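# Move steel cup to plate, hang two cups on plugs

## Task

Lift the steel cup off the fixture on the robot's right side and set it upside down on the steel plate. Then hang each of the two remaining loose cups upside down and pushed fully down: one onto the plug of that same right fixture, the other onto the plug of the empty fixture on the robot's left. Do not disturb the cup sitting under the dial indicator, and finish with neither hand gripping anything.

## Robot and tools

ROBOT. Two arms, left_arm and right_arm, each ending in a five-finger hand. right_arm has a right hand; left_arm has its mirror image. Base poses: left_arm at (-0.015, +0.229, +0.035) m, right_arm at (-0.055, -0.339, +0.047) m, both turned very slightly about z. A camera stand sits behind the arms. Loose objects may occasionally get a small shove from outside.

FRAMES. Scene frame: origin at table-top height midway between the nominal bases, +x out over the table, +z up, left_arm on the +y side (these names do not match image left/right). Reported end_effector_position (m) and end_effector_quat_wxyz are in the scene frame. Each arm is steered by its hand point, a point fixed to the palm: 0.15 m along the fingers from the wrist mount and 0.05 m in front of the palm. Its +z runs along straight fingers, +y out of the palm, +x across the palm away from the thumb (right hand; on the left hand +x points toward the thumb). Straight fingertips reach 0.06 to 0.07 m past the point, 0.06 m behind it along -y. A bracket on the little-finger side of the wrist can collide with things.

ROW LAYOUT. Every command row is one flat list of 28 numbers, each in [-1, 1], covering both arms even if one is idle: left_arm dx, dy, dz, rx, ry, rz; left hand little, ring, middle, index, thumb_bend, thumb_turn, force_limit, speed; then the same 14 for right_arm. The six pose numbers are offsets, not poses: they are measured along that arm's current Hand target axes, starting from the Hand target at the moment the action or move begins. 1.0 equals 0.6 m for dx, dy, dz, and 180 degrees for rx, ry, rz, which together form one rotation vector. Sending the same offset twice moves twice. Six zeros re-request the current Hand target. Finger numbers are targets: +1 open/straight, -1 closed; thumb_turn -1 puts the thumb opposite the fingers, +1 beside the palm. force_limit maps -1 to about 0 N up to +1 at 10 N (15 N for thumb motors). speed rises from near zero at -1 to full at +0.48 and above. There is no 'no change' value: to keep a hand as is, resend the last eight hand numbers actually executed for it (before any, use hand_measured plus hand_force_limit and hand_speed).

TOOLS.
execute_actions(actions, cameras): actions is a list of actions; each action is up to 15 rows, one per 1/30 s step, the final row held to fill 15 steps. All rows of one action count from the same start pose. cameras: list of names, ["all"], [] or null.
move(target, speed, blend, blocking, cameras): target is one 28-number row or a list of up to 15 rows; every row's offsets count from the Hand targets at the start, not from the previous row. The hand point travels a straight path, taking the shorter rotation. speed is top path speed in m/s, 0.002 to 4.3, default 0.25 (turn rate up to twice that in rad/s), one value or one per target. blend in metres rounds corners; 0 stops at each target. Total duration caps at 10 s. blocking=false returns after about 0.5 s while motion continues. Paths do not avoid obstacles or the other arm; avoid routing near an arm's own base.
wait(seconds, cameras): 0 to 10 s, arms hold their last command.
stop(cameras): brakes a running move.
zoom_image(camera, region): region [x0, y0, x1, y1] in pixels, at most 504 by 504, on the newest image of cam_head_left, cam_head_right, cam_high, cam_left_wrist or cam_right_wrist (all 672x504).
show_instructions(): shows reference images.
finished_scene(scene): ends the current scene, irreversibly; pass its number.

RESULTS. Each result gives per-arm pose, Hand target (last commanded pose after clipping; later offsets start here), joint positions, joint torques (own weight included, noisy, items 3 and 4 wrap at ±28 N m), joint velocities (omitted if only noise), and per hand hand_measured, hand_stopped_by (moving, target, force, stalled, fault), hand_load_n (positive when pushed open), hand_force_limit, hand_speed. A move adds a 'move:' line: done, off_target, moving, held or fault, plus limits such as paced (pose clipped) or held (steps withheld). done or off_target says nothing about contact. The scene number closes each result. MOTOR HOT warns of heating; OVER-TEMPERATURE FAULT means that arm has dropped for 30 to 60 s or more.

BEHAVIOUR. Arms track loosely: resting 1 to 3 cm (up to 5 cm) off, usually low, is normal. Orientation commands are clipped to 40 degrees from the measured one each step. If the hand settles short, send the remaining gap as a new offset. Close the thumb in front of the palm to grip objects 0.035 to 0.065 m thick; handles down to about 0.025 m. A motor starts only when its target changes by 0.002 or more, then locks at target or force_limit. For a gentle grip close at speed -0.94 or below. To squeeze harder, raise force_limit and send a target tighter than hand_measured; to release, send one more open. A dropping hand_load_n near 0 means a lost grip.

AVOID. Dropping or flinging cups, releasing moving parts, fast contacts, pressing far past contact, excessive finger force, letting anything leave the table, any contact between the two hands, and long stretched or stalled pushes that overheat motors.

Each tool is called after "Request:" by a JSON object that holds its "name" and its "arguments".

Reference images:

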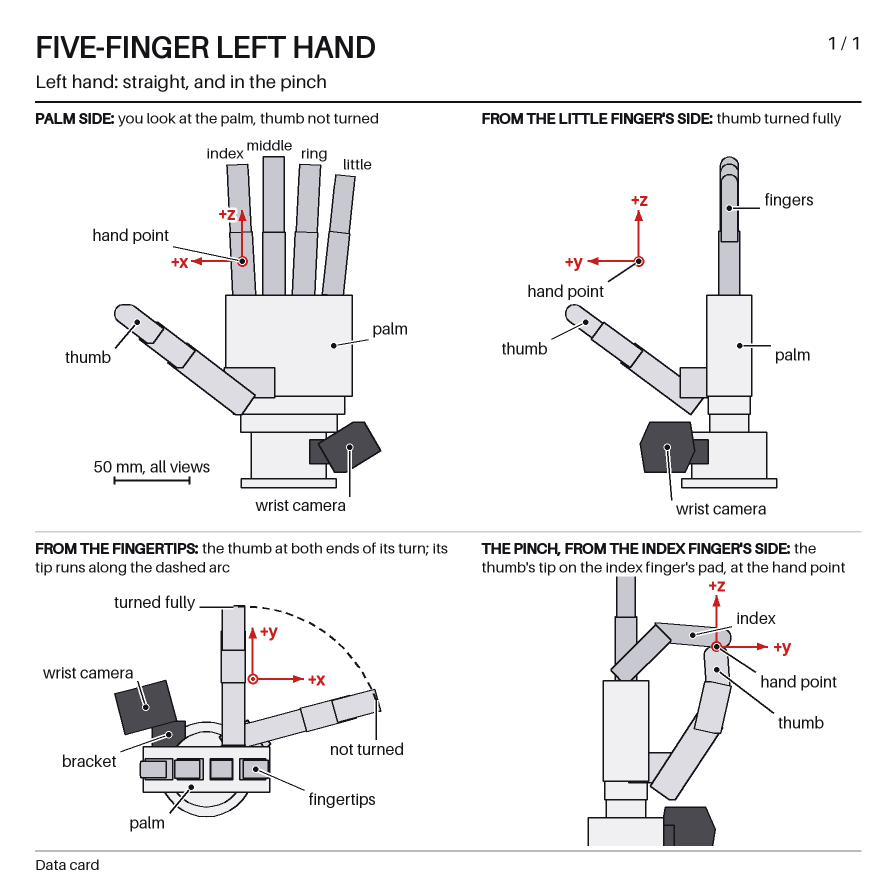

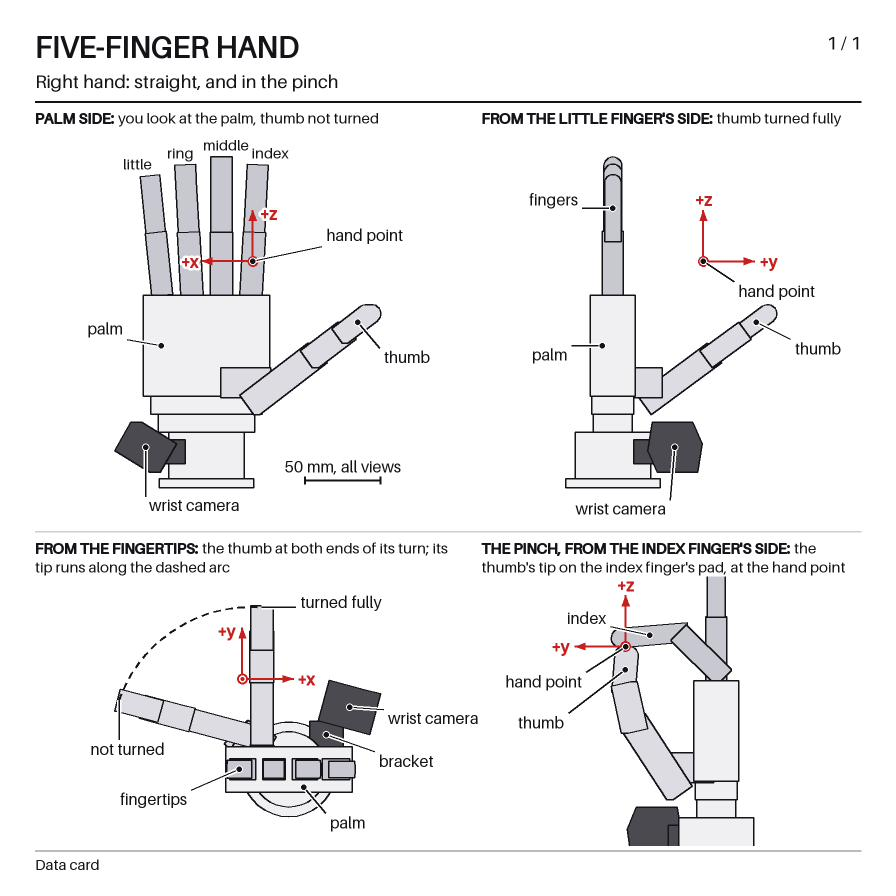

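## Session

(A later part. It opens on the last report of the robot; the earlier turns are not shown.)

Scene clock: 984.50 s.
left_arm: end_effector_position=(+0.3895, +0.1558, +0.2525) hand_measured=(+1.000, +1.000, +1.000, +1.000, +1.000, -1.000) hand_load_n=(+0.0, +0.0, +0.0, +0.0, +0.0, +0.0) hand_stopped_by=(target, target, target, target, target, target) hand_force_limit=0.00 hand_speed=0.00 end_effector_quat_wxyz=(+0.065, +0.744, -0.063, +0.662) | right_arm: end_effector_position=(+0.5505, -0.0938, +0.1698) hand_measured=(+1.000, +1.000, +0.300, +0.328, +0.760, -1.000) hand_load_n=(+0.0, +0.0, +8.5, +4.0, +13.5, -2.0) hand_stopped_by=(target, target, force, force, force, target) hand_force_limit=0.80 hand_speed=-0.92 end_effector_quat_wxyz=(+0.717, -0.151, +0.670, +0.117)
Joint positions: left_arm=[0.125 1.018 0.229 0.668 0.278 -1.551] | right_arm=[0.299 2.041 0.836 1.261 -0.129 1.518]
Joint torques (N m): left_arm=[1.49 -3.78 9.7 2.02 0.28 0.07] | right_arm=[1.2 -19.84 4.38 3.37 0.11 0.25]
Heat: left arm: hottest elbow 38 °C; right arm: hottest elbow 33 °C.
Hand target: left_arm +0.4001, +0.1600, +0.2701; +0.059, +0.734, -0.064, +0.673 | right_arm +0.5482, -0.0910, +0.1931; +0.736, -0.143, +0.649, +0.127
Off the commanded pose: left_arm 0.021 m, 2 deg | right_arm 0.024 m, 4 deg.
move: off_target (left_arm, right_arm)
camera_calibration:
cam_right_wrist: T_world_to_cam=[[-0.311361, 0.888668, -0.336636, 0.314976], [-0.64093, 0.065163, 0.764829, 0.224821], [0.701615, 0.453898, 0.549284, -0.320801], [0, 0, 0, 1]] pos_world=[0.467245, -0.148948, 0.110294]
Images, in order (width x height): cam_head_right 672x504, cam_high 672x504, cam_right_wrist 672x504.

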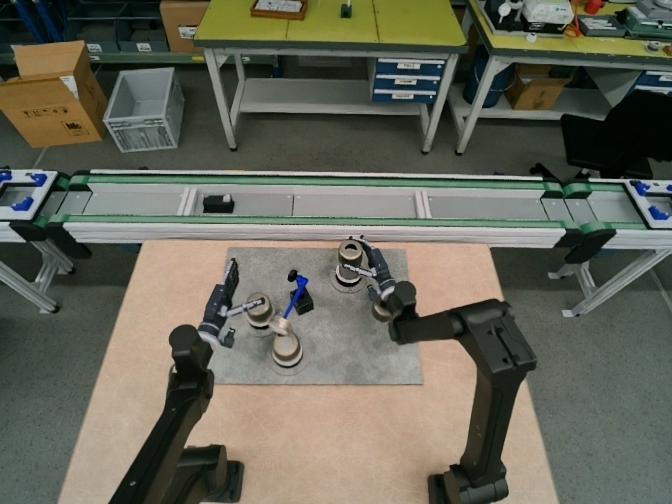

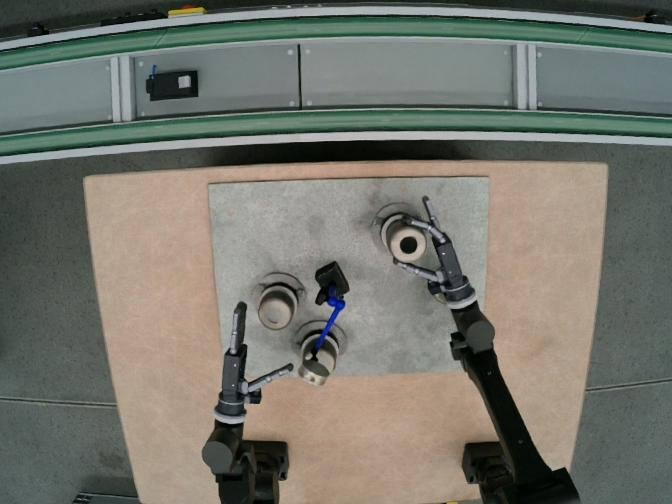

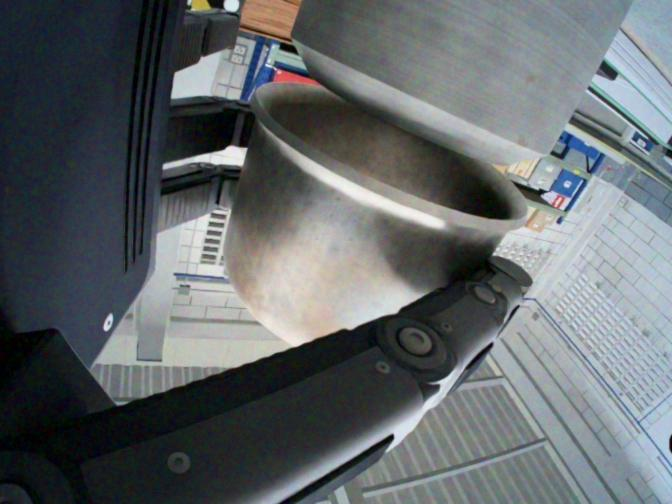

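Request:
{"name": "move", "arguments": {"target": [0,0,0,0,0,0,1,1,1,1,1,-1,0,0, 0.0355,0.0027,-0.0112,0,0,0.006,1,1,-0.1,-0.1,0.2,-1,0.8,-0.92], "cameras": ["cam_right_wrist","cam_high","cam_head_right"], "speed": 0.05}}

Request:
{"name": "zoom_image", "arguments": {"camera": "cam_right_wrist", "region": [200, 0, 600, 300]}}

Scene clock: 996.87 s.
left_arm: end_effector_position=(+0.3895, +0.1558, +0.2525) hand_measured=(+1.000, +1.000, +1.000, +1.000, +1.000, -1.000) hand_load_n=(+0.0, +0.0, +0.0, +0.0, +0.0, +0.0) hand_stopped_by=(target, target, target, target, target, target) hand_force_limit=0.00 hand_speed=0.00 end_effector_quat_wxyz=(+0.065, +0.744, -0.063, +0.662) | right_arm: end_effector_position=(+0.5475, -0.0953, +0.1627) hand_measured=(+1.000, +1.000, +0.300, +0.328, +0.760, -1.000) hand_load_n=(-0.5, +0.0, +8.5, +4.0, +13.5, -2.0) hand_stopped_by=(target, target, force, force, force, target) hand_force_limit=0.80 hand_speed=-0.92 end_effector_quat_wxyz=(+0.725, -0.144, +0.662, +0.122)
Joint positions: left_arm=[0.125 1.018 0.229 0.668 0.278 -1.551] | right_arm=[0.299 2.081 0.836 1.327 -0.127 1.534]
Joint torques (N m): left_arm=[1.2 -3.84 9.68 1.85 0.28 0.06] | right_arm=[1.32 -18.26 3.9 3.32 0.13 0.28]
Heat: left arm: hottest elbow 38 °C; right arm: hottest elbow 32 °C.
Hand target: left_arm +0.4001, +0.1600, +0.2701; +0.059, +0.734, -0.064, +0.673 | right_arm +0.5441, -0.0920, +0.1710; +0.735, -0.137, +0.651, +0.134
Off the commanded pose: left_arm 0.021 m, 2 deg | right_arm 0.010 m, 2 deg.
move: off_target (left_arm)
camera_calibration:
cam_right_wrist: T_world_to_cam=[[-0.304761, 0.895847, -0.323387, 0.307945], [-0.655174, 0.0492502, 0.753871, 0.236436], [0.691279, 0.441625, 0.571926, -0.313313], [0, 0, 0, 1]] pos_world=[0.465343, -0.149149, 0.100535]
Images, in order (width x height): cam_head_right 672x504, cam_high 672x504, cam_right_wrist 672x504.

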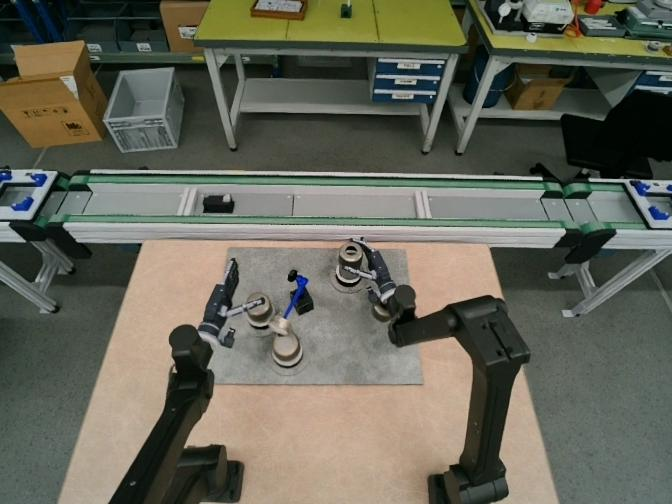

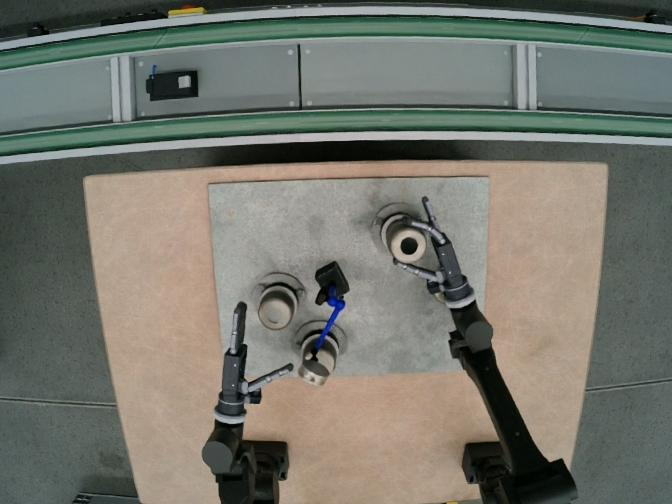

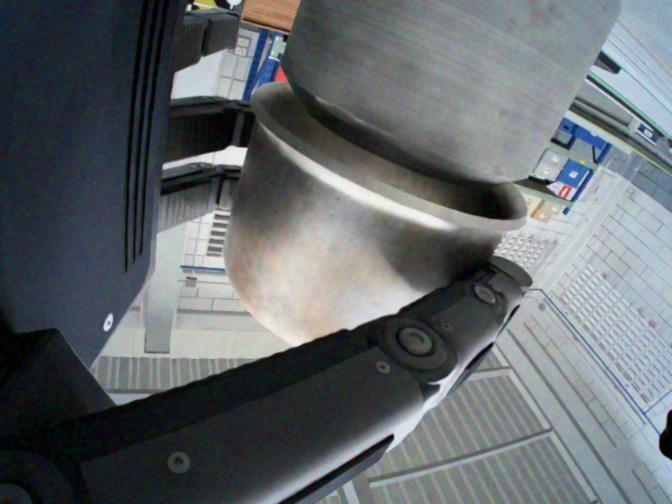

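Scaled by 1.260 from the camera's 672x504 image, which has a finer 960x720 frame.

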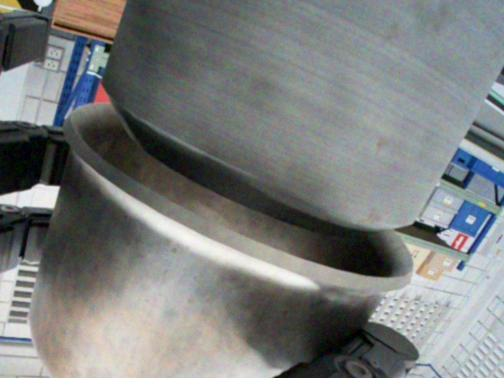

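Request:
{"name": "move", "arguments": {"target": [0,0,0,0,0,0,1,1,1,1,1,-1,0,0, 0.0192,0.0042,-0.0063,0,0,0,1,1,-0.1,-0.1,0.2,-1,0.8,-0.92], "cameras": ["cam_right_wrist"], "speed": 0.05}}

Request:
{"name": "zoom_image", "arguments": {"camera": "cam_right_wrist", "region": [200, 0, 600, 300]}}

Scene clock: 1001.97 s.
left_arm: end_effector_position=(+0.3895, +0.1558, +0.2525) hand_measured=(+1.000, +1.000, +1.000, +1.000, +1.000, -1.000) hand_load_n=(+0.0, +0.0, -0.5, +0.0, +0.0, +0.0) hand_stopped_by=(target, target, target, target, target, target) hand_force_limit=0.00 hand_speed=0.00 end_effector_quat_wxyz=(+0.065, +0.744, -0.063, +0.662) | right_arm: end_effector_position=(+0.5451, -0.0952, +0.1645) hand_measured=(+1.000, +1.000, +0.300, +0.328, +0.760, -1.000) hand_load_n=(+0.0, +0.0, +8.5, +4.0, +13.5, -2.5) hand_stopped_by=(target, target, force, force, force, target) hand_force_limit=0.80 hand_speed=-0.92 end_effector_quat_wxyz=(+0.734, -0.141, +0.653, +0.124)
Joint positions: left_arm=[0.125 1.018 0.229 0.668 0.278 -1.551] | right_arm=[0.301 2.095 0.836 1.368 -0.123 1.538]
Joint torques (N m): left_arm=[1.2 -3.6 9.65 1.91 0.27 0.1] | right_arm=[1.49 -16.44 3.71 2.97 0.13 0.23]
Heat: left arm: hottest elbow 38 °C; right arm: hottest elbow 31 °C.
Hand target: left_arm +0.4001, +0.1600, +0.2701; +0.059, +0.734, -0.064, +0.673 | right_arm +0.5411, -0.0910, +0.1591; +0.735, -0.137, +0.650, +0.134
Off the commanded pose: left_arm 0.021 m, 2 deg | right_arm 0.008 m, 1 deg.
move: off_target (left_arm)
camera_calibration:
cam_right_wrist: T_world_to_cam=[[-0.29568, 0.899835, -0.320734, 0.302634], [-0.673069, 0.0420211, 0.738385, 0.245154], [0.677903, 0.434201, 0.593226, -0.30971], [0, 0, 0, 1]] pos_world=[0.464442, -0.148146, 0.0997751]
Images, in order (width x height): cam_right_wrist 672x504.

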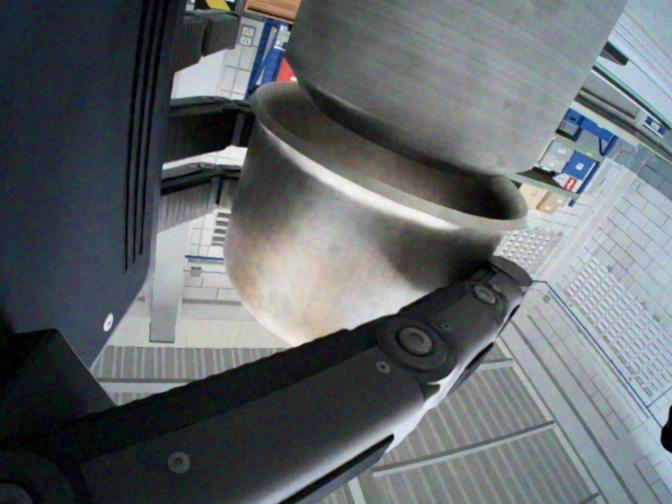

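Scaled by 1.260 from the camera's 672x504 image, which has a finer 960x720 frame.

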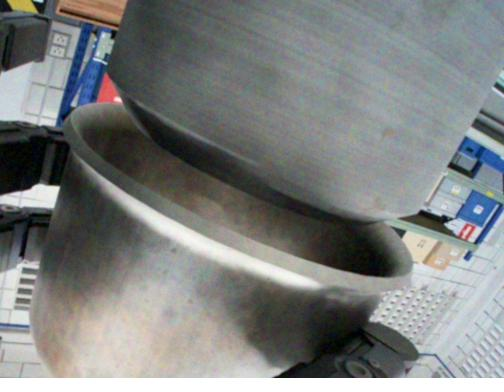

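Request:
{"name": "move", "arguments": {"target": [0,0,0,0,0,0,1,1,1,1,1,-1,0,0, -0.0063,-0.0008,0.0023,0,0.02,0,1,1,-0.1,-0.1,0.2,-1,0.8,-0.92], "cameras": ["cam_right_wrist","cam_head_right","cam_high"], "speed": 0.05}}

Request:
{"name": "zoom_image", "arguments": {"camera": "cam_right_wrist", "region": [200, 0, 600, 300]}}

Request:
{"name": "zoom_image", "arguments": {"camera": "cam_head_right", "region": [325, 225, 375, 305]}}

Request:
{"name": "zoom_image", "arguments": {"camera": "cam_high", "region": [360, 190, 450, 270]}}

Scene clock: 1007.53 s.
left_arm: end_effector_position=(+0.3895, +0.1558, +0.2525) hand_measured=(+1.000, +1.000, +1.000, +1.000, +1.000, -1.000) hand_load_n=(+0.0, +0.0, +0.0, +0.0, +0.0, +0.0) hand_stopped_by=(target, target, target, target, target, target) hand_force_limit=0.00 hand_speed=0.00 end_effector_quat_wxyz=(+0.065, +0.744, -0.063, +0.662) | right_arm: end_effector_position=(+0.5468, -0.0942, +0.1599) hand_measured=(+1.000, +1.000, +0.300, +0.328, +0.760, -1.000) hand_load_n=(+0.0, +0.0, +8.5, +4.0, +13.5, -2.0) hand_stopped_by=(target, target, force, force, force, target) hand_force_limit=0.80 hand_speed=-0.92 end_effector_quat_wxyz=(+0.719, -0.142, +0.670, +0.123)
Joint positions: left_arm=[0.125 1.018 0.229 0.668 0.278 -1.551] | right_arm=[0.303 2.075 0.831 1.307 -0.121 1.538]
Joint torques (N m): left_arm=[1.67 -4.25 9.72 2 0.31 0.09] | right_arm=[1.32 -20.07 2.97 1.43 0.07 0.16]
Heat: left arm: hottest elbow 38 °C; right arm: hottest elbow 31 °C.
Hand target: left_arm +0.4001, +0.1600, +0.2701; +0.059, +0.734, -0.064, +0.673 | right_arm +0.5420, -0.0908, +0.1631; +0.714, -0.141, +0.673, +0.129
Off the commanded pose: left_arm 0.021 m, 2 deg | right_arm 0.007 m, 1 deg.
move: off_target (left_arm)
camera_calibration:
cam_right_wrist: T_world_to_cam=[[-0.30909, 0.896545, -0.317287, 0.307204], [-0.639897, 0.0507554, 0.766783, 0.22779], [0.703559, 0.440036, 0.558008, -0.316429], [0, 0, 0, 1]] pos_world=[0.463342, -0.147744, 0.0993761]
Images, in order (width x height): cam_head_right 672x504, cam_high 672x504, cam_right_wrist 672x504.

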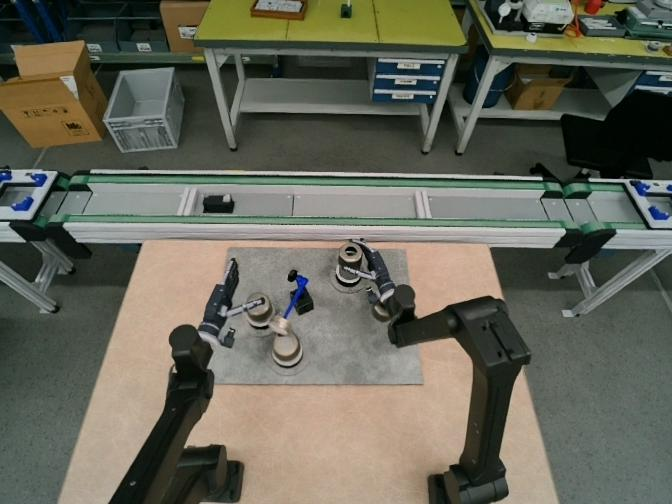

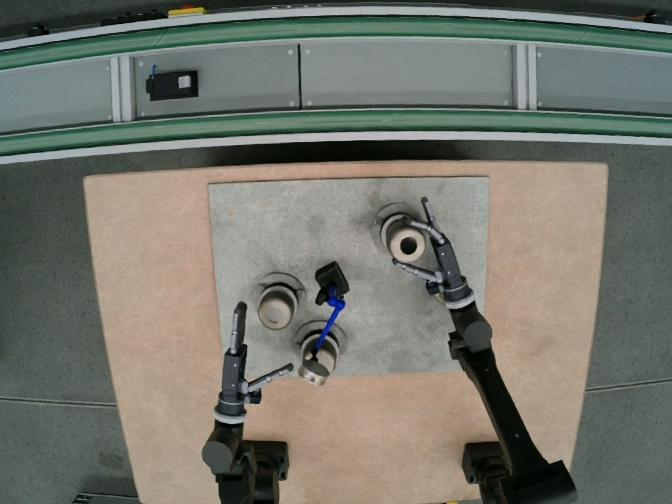

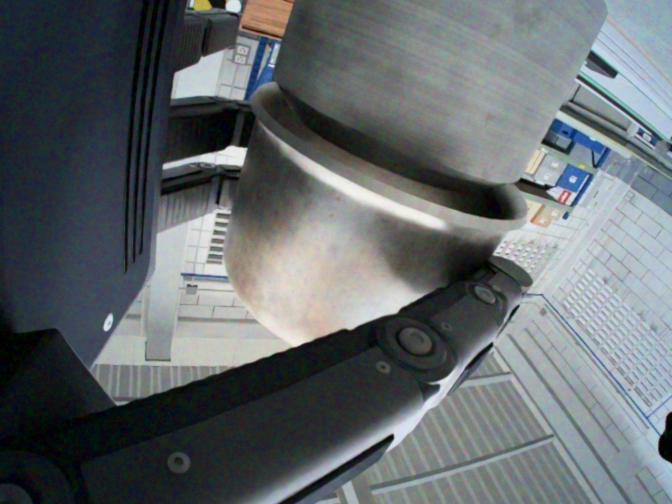

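Scaled by 1.260 from the camera's 672x504 image, which has a finer 960x720 frame.

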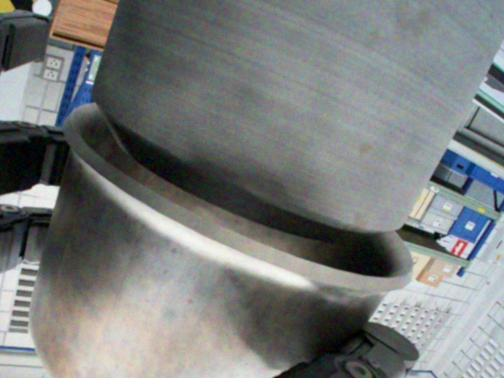

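Scaled by 6.300 from the camera's 672x504 image, which has a finer 960x720 frame.

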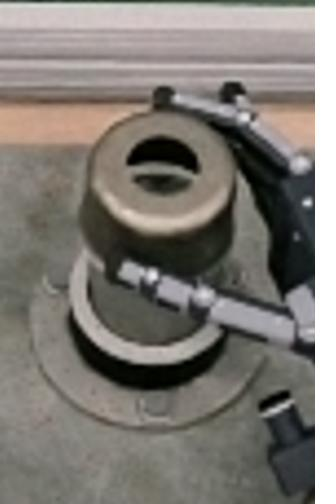

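Scaled by 5.600 from the camera's 672x504 image, which has a finer 960x720 frame.

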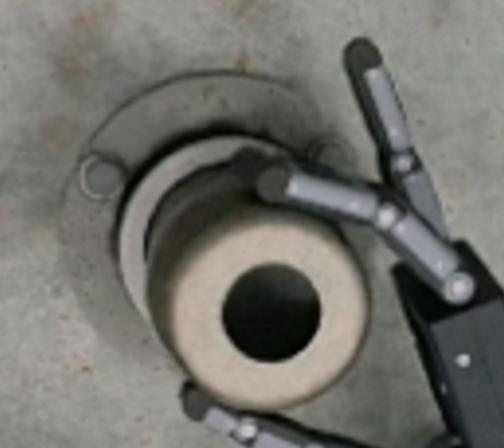

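Request:
{"name": "move", "arguments": {"target": [0,0,0,0,0,0,1,1,1,1,1,-1,0,0, 0.0200,0.0004,-0.001,0,0.0,0,1,1,-0.1,-0.1,0.2,-1,0.8,-0.92], "cameras": ["cam_right_wrist"], "speed": 0.04}}

Request:
{"name": "zoom_image", "arguments": {"camera": "cam_right_wrist", "region": [200, 0, 600, 300]}}

Scene clock: 1010.73 s.
left_arm: end_effector_position=(+0.3895, +0.1558, +0.2525) hand_measured=(+1.000, +1.000, +1.000, +1.000, +1.000, -1.000) hand_load_n=(+0.0, +0.0, +0.0, +0.0, +0.0, +0.0) hand_stopped_by=(target, target, target, target, target, target) hand_force_limit=0.00 hand_speed=0.00 end_effector_quat_wxyz=(+0.065, +0.744, -0.063, +0.662) | right_arm: end_effector_position=(+0.5468, -0.0942, +0.1599) hand_measured=(+1.000, +1.000, +0.300, +0.328, +0.760, -1.000) hand_load_n=(+0.0, -0.5, +8.0, +4.0, +13.5, -2.0) hand_stopped_by=(target, target, force, force, force, target) hand_force_limit=0.80 hand_speed=-0.92 end_effector_quat_wxyz=(+0.719, -0.142, +0.670, +0.123)
Joint positions: left_arm=[0.125 1.018 0.229 0.668 0.278 -1.551] | right_arm=[0.303 2.075 0.831 1.307 -0.121 1.538]
Joint torques (N m): left_arm=[1.44 -4.01 9.59 2.03 0.28 0.07] | right_arm=[1.44 -16.91 3.38 2.43 0.06 0.16]
Heat: left arm: hottest elbow 38 °C; right arm: hottest elbow 31 °C.
Hand target: left_arm +0.4001, +0.1600, +0.2701; +0.059, +0.734, -0.064, +0.673 | right_arm +0.5421, -0.0909, +0.1511; +0.714, -0.141, +0.673, +0.129
Off the commanded pose: left_arm 0.021 m, 2 deg | right_arm 0.010 m, 1 deg.
move: off_target (left_arm)
camera_calibration:
cam_right_wrist: T_world_to_cam=[[-0.30909, 0.896545, -0.317287, 0.307204], [-0.639897, 0.0507554, 0.766783, 0.22779], [0.703559, 0.440036, 0.558008, -0.316429], [0, 0, 0, 1]] pos_world=[0.463342, -0.147744, 0.0993761]
Images, in order (width x height): cam_right_wrist 672x504.

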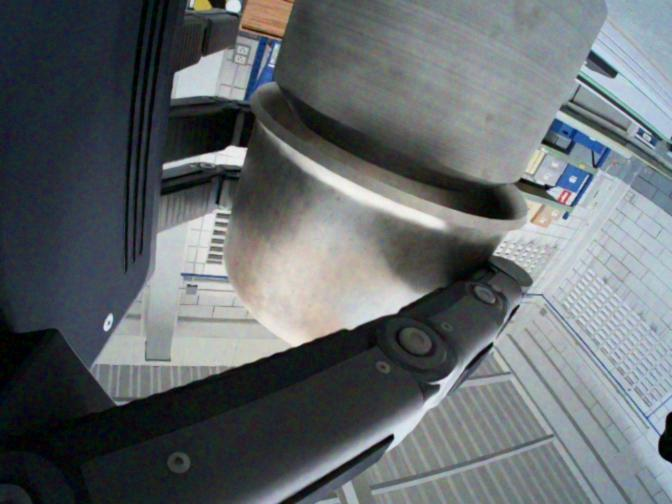

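Scaled by 1.260 from the camera's 672x504 image, which has a finer 960x720 frame.

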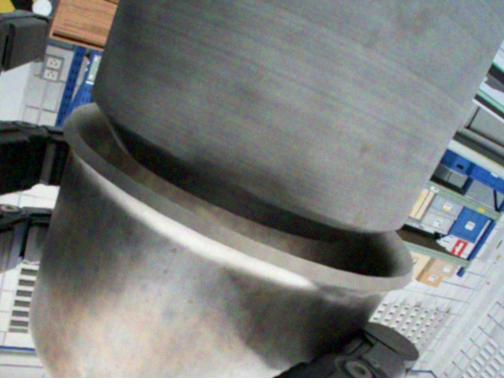

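Request:
{"name": "move", "arguments": {"target": [0,0,0,0,0,0,1,1,1,1,1,-1,0,0, 0.0200,0.0004,-0.001,0,0.0,0,1,1,-0.1,-0.1,0.2,-1,0.8,-0.92], "cameras": ["cam_right_wrist"], "speed": 0.04}}

Request:
{"name": "zoom_image", "arguments": {"camera": "cam_right_wrist", "region": [200, 0, 600, 300]}}

Scene clock: 1013.20 s.
left_arm: end_effector_position=(+0.3895, +0.1558, +0.2525) hand_measured=(+1.000, +1.000, +1.000, +1.000, +1.000, -1.000) hand_load_n=(+0.0, +0.0, +0.0, +0.0, +0.0, -0.5) hand_stopped_by=(target, target, target, target, target, target) hand_force_limit=0.00 hand_speed=0.00 end_effector_quat_wxyz=(+0.065, +0.744, -0.063, +0.662) | right_arm: end_effector_position=(+0.5455, -0.0946, +0.1609) hand_measured=(+1.000, +1.000, +0.300, +0.328, +0.760, -1.000) hand_load_n=(+0.0, +0.0, +8.5, +4.0, +13.5, -2.0) hand_stopped_by=(target, target, force, force, force, target) hand_force_limit=0.80 hand_speed=-0.92 end_effector_quat_wxyz=(+0.724, -0.141, +0.664, +0.124)
Joint positions: left_arm=[0.125 1.018 0.229 0.668 0.278 -1.551] | right_arm=[0.303 2.084 0.831 1.332 -0.121 1.54]
Joint torques (N m): left_arm=[1.44 -4.31 9.77 2.03 0.29 0.07] | right_arm=[1.2 -14.62 3.71 2.47 0.06 0.14]
Heat: left arm: hottest elbow 38 °C; right arm: hottest elbow 31 °C.
Hand target: left_arm +0.4001, +0.1600, +0.2701; +0.059, +0.734, -0.064, +0.673 | right_arm +0.5422, -0.0910, +0.1389; +0.714, -0.141, +0.673, +0.129
Off the commanded pose: left_arm 0.021 m, 2 deg | right_arm 0.022 m, 2 deg.
move: off_target (left_arm, right_arm)
camera_calibration:
cam_right_wrist: T_world_to_cam=[[-0.304369, 0.898393, -0.316621, 0.304931], [-0.651434, 0.0461938, 0.757298, 0.23369], [0.694977, 0.436756, 0.571184, -0.313673], [0, 0, 0, 1]] pos_world=[0.463041, -0.147745, 0.0987394]
Images, in order (width x height): cam_right_wrist 672x504.

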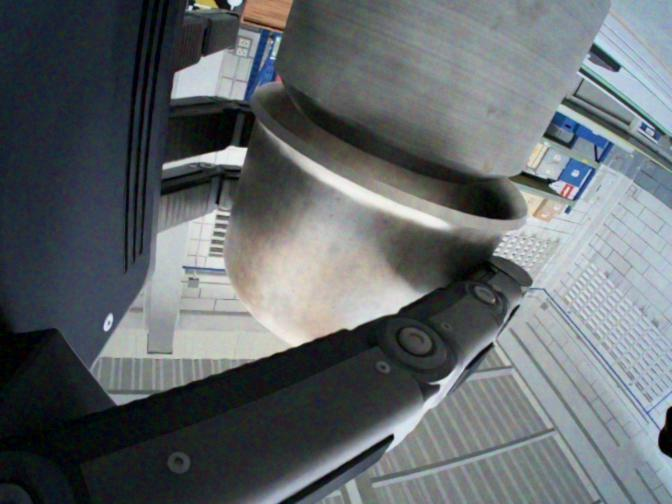

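Scaled by 1.260 from the camera's 672x504 image, which has a finer 960x720 frame.

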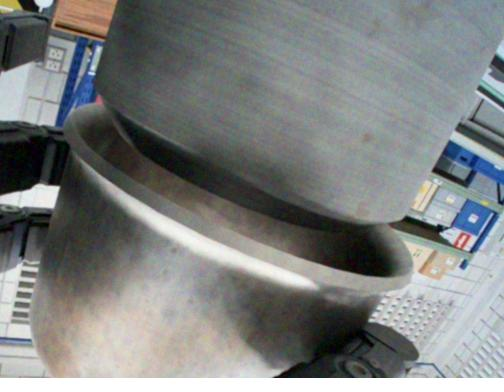

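Request:
{"name": "move", "arguments": {"target": [[0,0,0,0,0,0,1,1,1,1,1,-1,0,0, -0.0227,-0.0035,0.0128,0,0.0,0,1,1,-0.1,-0.1,0.2,-1,0.8,-0.92],[0,0,0,0,0,0,1,1,1,1,1,-1,0,0, 0.0107,-0.0025,0.011,0,0.0,0,1,1,-0.1,-0.1,0.2,-1,0.8,-0.92]], "cameras": ["cam_right_wrist"], "speed": 0.04}}

Request:
{"name": "zoom_image", "arguments": {"camera": "cam_right_wrist", "region": [200, 0, 600, 300]}}

Scene clock: 1023.43 s.
left_arm: end_effector_position=(+0.3895, +0.1558, +0.2525) hand_measured=(+1.000, +1.000, +1.000, +1.000, +1.000, -1.000) hand_load_n=(+0.0, +0.0, +0.0, +0.0, +0.0, -0.5) hand_stopped_by=(target, target, target, target, target, target) hand_force_limit=0.00 hand_speed=0.00 end_effector_quat_wxyz=(+0.065, +0.744, -0.063, +0.662) | right_arm: end_effector_position=(+0.5500, -0.0905, +0.1550) hand_measured=(+1.000, +1.000, +0.300, +0.328, +0.760, -1.000) hand_load_n=(+0.0, +0.0, +8.0, +4.0, +13.0, -1.5) hand_stopped_by=(target, target, force, force, force, target) hand_force_limit=0.80 hand_speed=-0.92 end_effector_quat_wxyz=(+0.724, -0.141, +0.664, +0.127)
Joint positions: left_arm=[0.125 1.018 0.229 0.668 0.278 -1.551] | right_arm=[0.307 2.108 0.852 1.336 -0.121 1.545]
Joint torques (N m): left_arm=[0.79 -3.49 9.69 1.94 0.3 0.07] | right_arm=[0.85 -14.92 3.97 2.35 0.01 0.1]
Heat: left arm: hottest elbow 38 °C; right arm: hottest elbow 30 °C.
Hand target: left_arm +0.4001, +0.1600, +0.2701; +0.059, +0.734, -0.064, +0.673 | right_arm +0.5492, -0.0899, +0.1328; +0.714, -0.141, +0.673, +0.129
Off the commanded pose: left_arm 0.021 m, 2 deg | right_arm 0.022 m, 2 deg.
move: off_target (left_arm, right_arm)
camera_calibration:
cam_right_wrist: T_world_to_cam=[[-0.309203, 0.89837, -0.311968, 0.302674], [-0.650838, 0.0392853, 0.758199, 0.239696], [0.693399, 0.437479, 0.572547, -0.314472], [0, 0, 0, 1]] pos_world=[0.467646, -0.143755, 0.092737]
Images, in order (width x height): cam_right_wrist 672x504.

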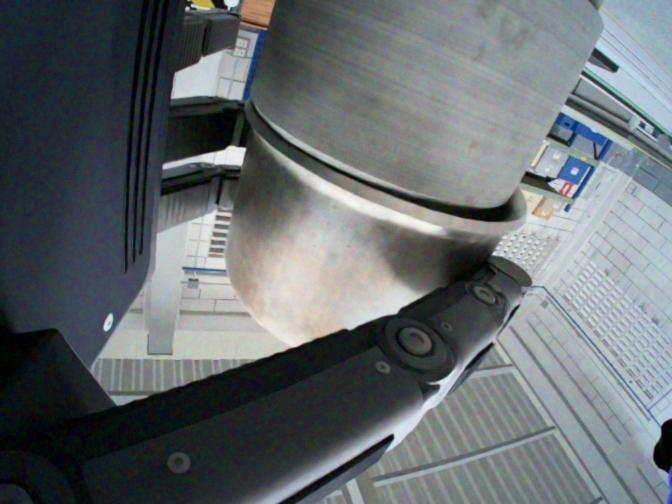

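Scaled by 1.260 from the camera's 672x504 image, which has a finer 960x720 frame.

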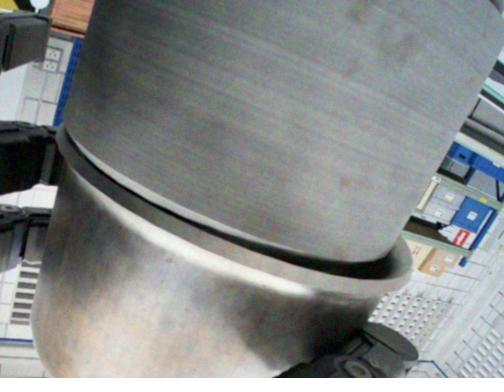

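Request:
{"name": "move", "arguments": {"target": [0,0,0,0,0,0,1,1,1,1,1,-1,0,0, 0.0200,0.0004,-0.001,0,0.0,0,1,1,-0.1,-0.1,0.2,-1,0.8,-0.92], "cameras": ["cam_right_wrist"], "speed": 0.04}}

Request:
{"name": "zoom_image", "arguments": {"camera": "cam_right_wrist", "region": [200, 0, 600, 300]}}

Scene clock: 1026.57 s.
left_arm: end_effector_position=(+0.3895, +0.1558, +0.2525) hand_measured=(+1.000, +1.000, +1.000, +1.000, +1.000, -1.000) hand_load_n=(+0.0, +0.0, +0.0, +0.0, +0.0, +0.0) hand_stopped_by=(target, target, target, target, target, target) hand_force_limit=0.00 hand_speed=0.00 end_effector_quat_wxyz=(+0.065, +0.744, -0.063, +0.662) | right_arm: end_effector_position=(+0.5500, -0.0878, +0.1451) hand_measured=(+1.000, +1.000, +0.300, +0.328, +0.760, -1.000) hand_load_n=(+0.0, +0.0, +5.5, +5.0, +9.5, +0.0) hand_stopped_by=(target, target, force, force, force, target) hand_force_limit=0.80 hand_speed=-0.92 end_effector_quat_wxyz=(+0.724, -0.141, +0.662, +0.131)
Joint positions: left_arm=[0.125 1.018 0.229 0.668 0.278 -1.551] | right_arm=[0.311 2.142 0.863 1.364 -0.122 1.551]
Joint torques (N m): left_arm=[0.97 -4.19 9.76 1.81 0.32 0.04] | right_arm=[0.38 -15.15 3.67 2.25 0.06 0.03]
Heat: left arm: hottest elbow 38 °C; right arm: hottest elbow 30 °C.
Hand target: left_arm +0.4001, +0.1600, +0.2701; +0.059, +0.734, -0.064, +0.673 | right_arm +0.5493, -0.0899, +0.1209; +0.714, -0.141, +0.673, +0.129
Off the commanded pose: left_arm 0.021 m, 2 deg | right_arm 0.024 m, 2 deg.
move: off_target (left_arm, right_arm)
camera_calibration:
cam_right_wrist: T_world_to_cam=[[-0.313695, 0.898541, -0.306952, 0.298972], [-0.652781, 0.0306777, 0.756925, 0.247616], [0.689545, 0.437816, 0.576927, -0.308503], [0, 0, 0, 1]] pos_world=[0.468152, -0.141167, 0.0823262]
Images, in order (width x height): cam_right_wrist 672x504.

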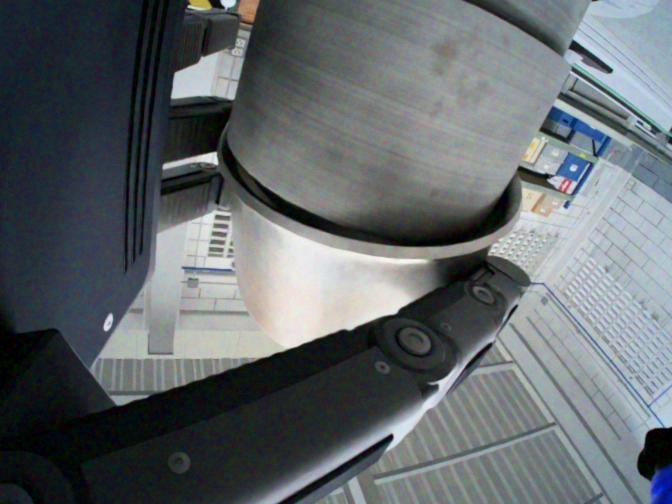

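Scaled by 1.260 from the camera's 672x504 image, which has a finer 960x720 frame.

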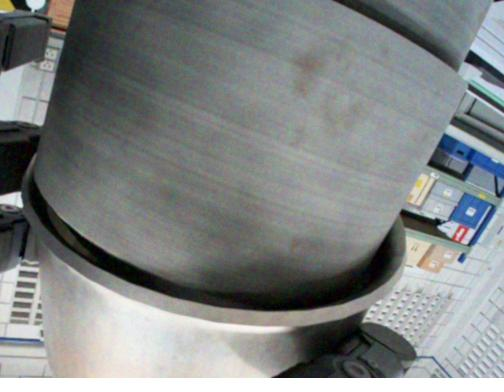

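Request:
{"name": "move", "arguments": {"target": [0,0,0,0,0,0,1,1,1,1,1,-1,0,0, -0.0060,-0.002,0.006,0,0.0,0,1,1,0.40,0.42,0.82,-1,0.8,-0.85], "cameras": ["cam_right_wrist","cam_head_right"], "speed": 0.04}}

Request:
{"name": "zoom_image", "arguments": {"camera": "cam_head_right", "region": [320, 225, 380, 305]}}

Scene clock: 1030.77 s.
left_arm: end_effector_position=(+0.3895, +0.1558, +0.2525) hand_measured=(+1.000, +1.000, +1.000, +1.000, +1.000, -1.000) hand_load_n=(+0.0, +0.0, +0.0, +0.0, +0.0, -0.5) hand_stopped_by=(target, target, target, target, target, target) hand_force_limit=0.00 hand_speed=0.00 end_effector_quat_wxyz=(+0.065, +0.744, -0.063, +0.662) | right_arm: end_effector_position=(+0.5497, -0.0874, +0.1452) hand_measured=(+1.000, +1.000, +0.400, +0.420, +0.820, -1.000) hand_load_n=(-0.5, +0.0, +0.0, +0.0, +0.0, +0.0) hand_stopped_by=(target, target, target, target, target, target) hand_force_limit=0.80 hand_speed=-0.85 end_effector_quat_wxyz=(+0.724, -0.141, +0.662, +0.132)
Joint positions: left_arm=[0.125 1.018 0.229 0.668 0.278 -1.551] | right_arm=[0.311 2.142 0.863 1.364 -0.124 1.551]
Joint torques (N m): left_arm=[1.79 -4.48 9.69 2 0.27 0.02] | right_arm=[0.21 -15.74 4.18 1.73 0.08 0.04]
Heat: left arm: hottest elbow 38 °C; right arm: hottest elbow 30 °C.
Hand target: left_arm +0.4001, +0.1600, +0.2701; +0.059, +0.734, -0.064, +0.673 | right_arm +0.5529, -0.0897, +0.1247; +0.714, -0.141, +0.673, +0.129
Off the commanded pose: left_arm 0.021 m, 2 deg | right_arm 0.021 m, 2 deg.
move: off_target (left_arm, right_arm)
camera_calibration:
cam_right_wrist: T_world_to_cam=[[-0.3158, 0.897863, -0.306779, 0.299699], [-0.652787, 0.0290433, 0.756984, 0.247252], [0.688578, 0.439317, 0.576941, -0.307745], [0, 0, 0, 1]] pos_world=[0.467954, -0.141072, 0.0823262]
Images, in order (width x height): cam_head_right 672x504, cam_right_wrist 672x504.

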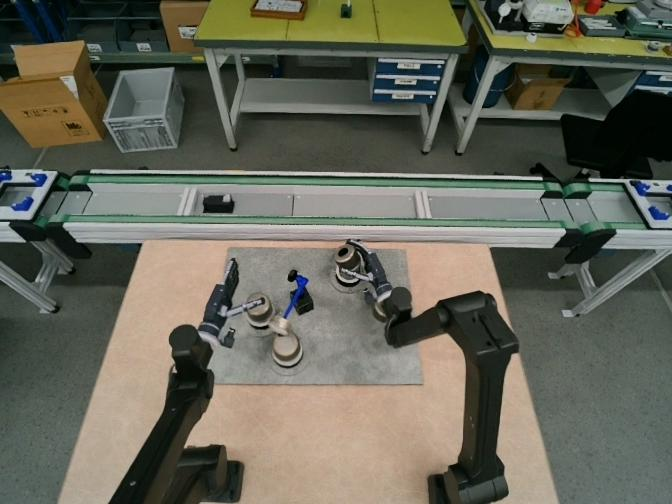

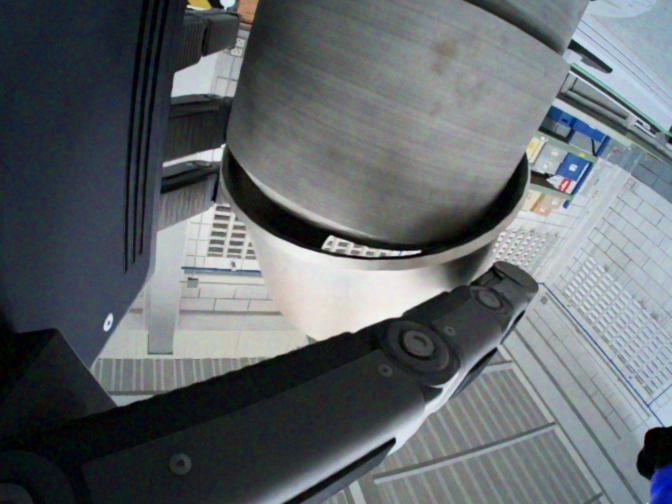

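Scaled by 6.300 from the camera's 672x504 image, which has a finer 960x720 frame.

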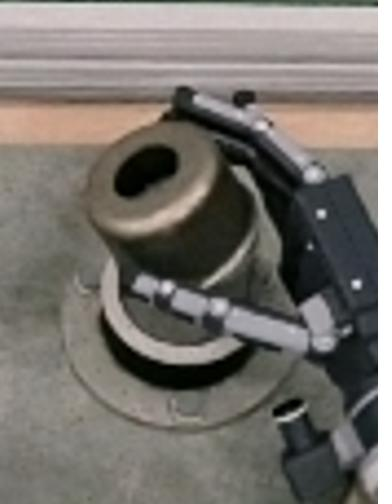

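Request:
{"name": "execute_actions", "arguments": {"actions": []}}

Scene clock: 1049.20 s.
left_arm: end_effector_position=(+0.3895, +0.1558, +0.2525) hand_measured=(+1.000, +1.000, +1.000, +1.000, +1.000, -1.000) hand_load_n=(+0.0, +0.0, +0.0, +0.0, +0.0, +0.0) hand_stopped_by=(target, target, target, target, target, target) hand_force_limit=0.00 hand_speed=0.00 end_effector_quat_wxyz=(+0.065, +0.744, -0.063, +0.662) | right_arm: end_effector_position=(+0.5497, -0.0874, +0.1452) hand_measured=(+1.000, +1.000, +0.400, +0.420, +0.820, -1.000) hand_load_n=(+0.0, +0.0, +0.0, +0.0, +0.0, -0.5) hand_stopped_by=(target, target, target, target, target, target) hand_force_limit=0.80 hand_speed=-0.85 end_effector_quat_wxyz=(+0.724, -0.141, +0.662, +0.132)
Joint positions: left_arm=[0.125 1.018 0.229 0.668 0.278 -1.551] | right_arm=[0.311 2.142 0.863 1.364 -0.124 1.551]
Joint velocities: within noise
Joint torques (N m): left_arm=[1.26 -4.13 9.57 1.91 0.27 0.08] | right_arm=[0.15 -15.74 4.18 1.73 0.08 0.03]
Heat: left arm: hottest elbow 39 °C; right arm: hottest elbow 29 °C.
Hand target: left_arm +0.4001, +0.1600, +0.2701; +0.059, +0.734, -0.064, +0.673 | right_arm +0.5529, -0.0897, +0.1247; +0.714, -0.141, +0.673, +0.129
Off the commanded pose: left_arm 0.021 m, 2 deg | right_arm 0.021 m, 2 deg.
camera_calibration:
cam_left_wrist: T_world_to_cam=[[0.228192, 0.928503, 0.292935, -0.304351], [-0.473482, -0.157068, 0.866686, -0.0111883], [0.850731, -0.33647, 0.403788, -0.263685], [0, 0, 0, 1]] pos_world=[0.288478, 0.192111, 0.205325]
cam_right_wrist: T_world_to_cam=[[-0.3158, 0.897863, -0.306779, 0.299699], [-0.652787, 0.0290433, 0.756984, 0.247252], [0.688578, 0.439317, 0.576941, -0.307745], [0, 0, 0, 1]] pos_world=[0.467954, -0.141072, 0.0823262]

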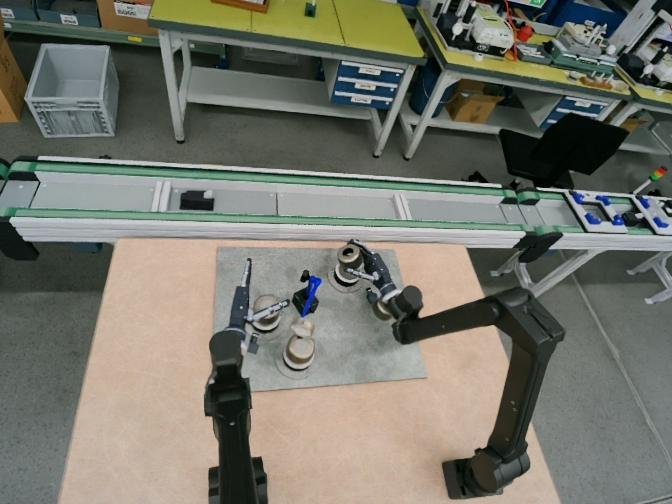

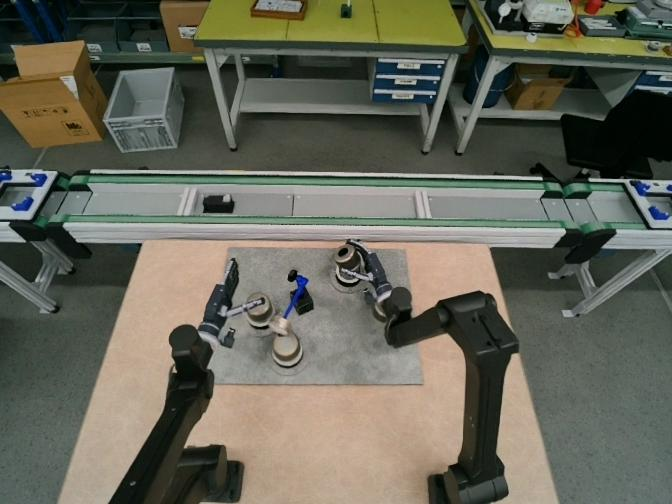

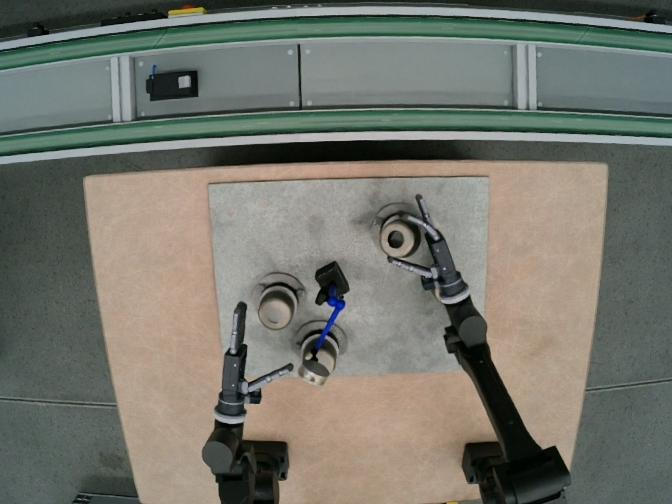

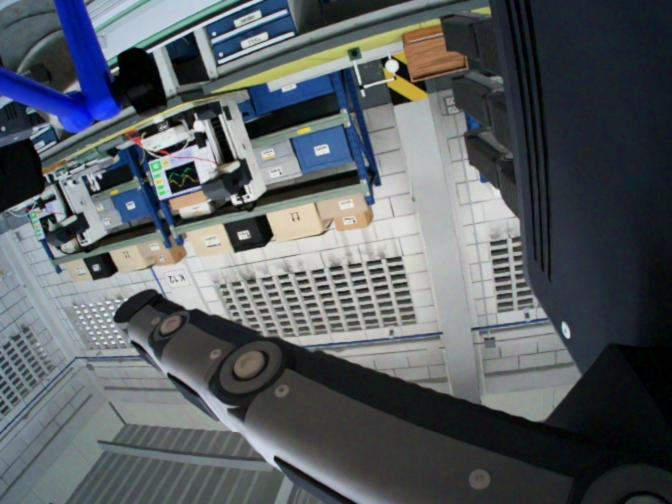

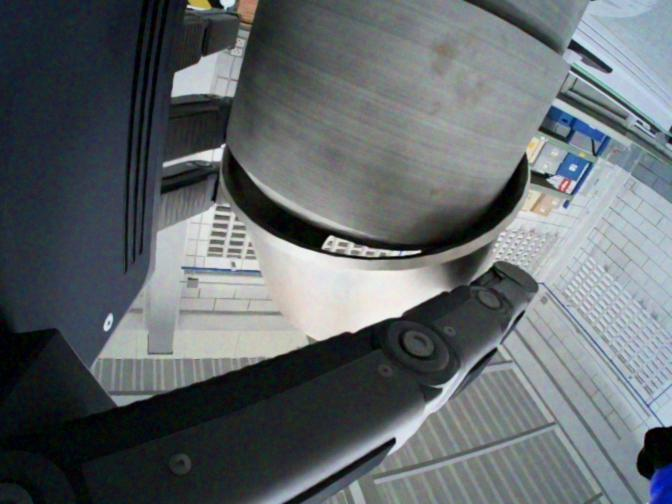

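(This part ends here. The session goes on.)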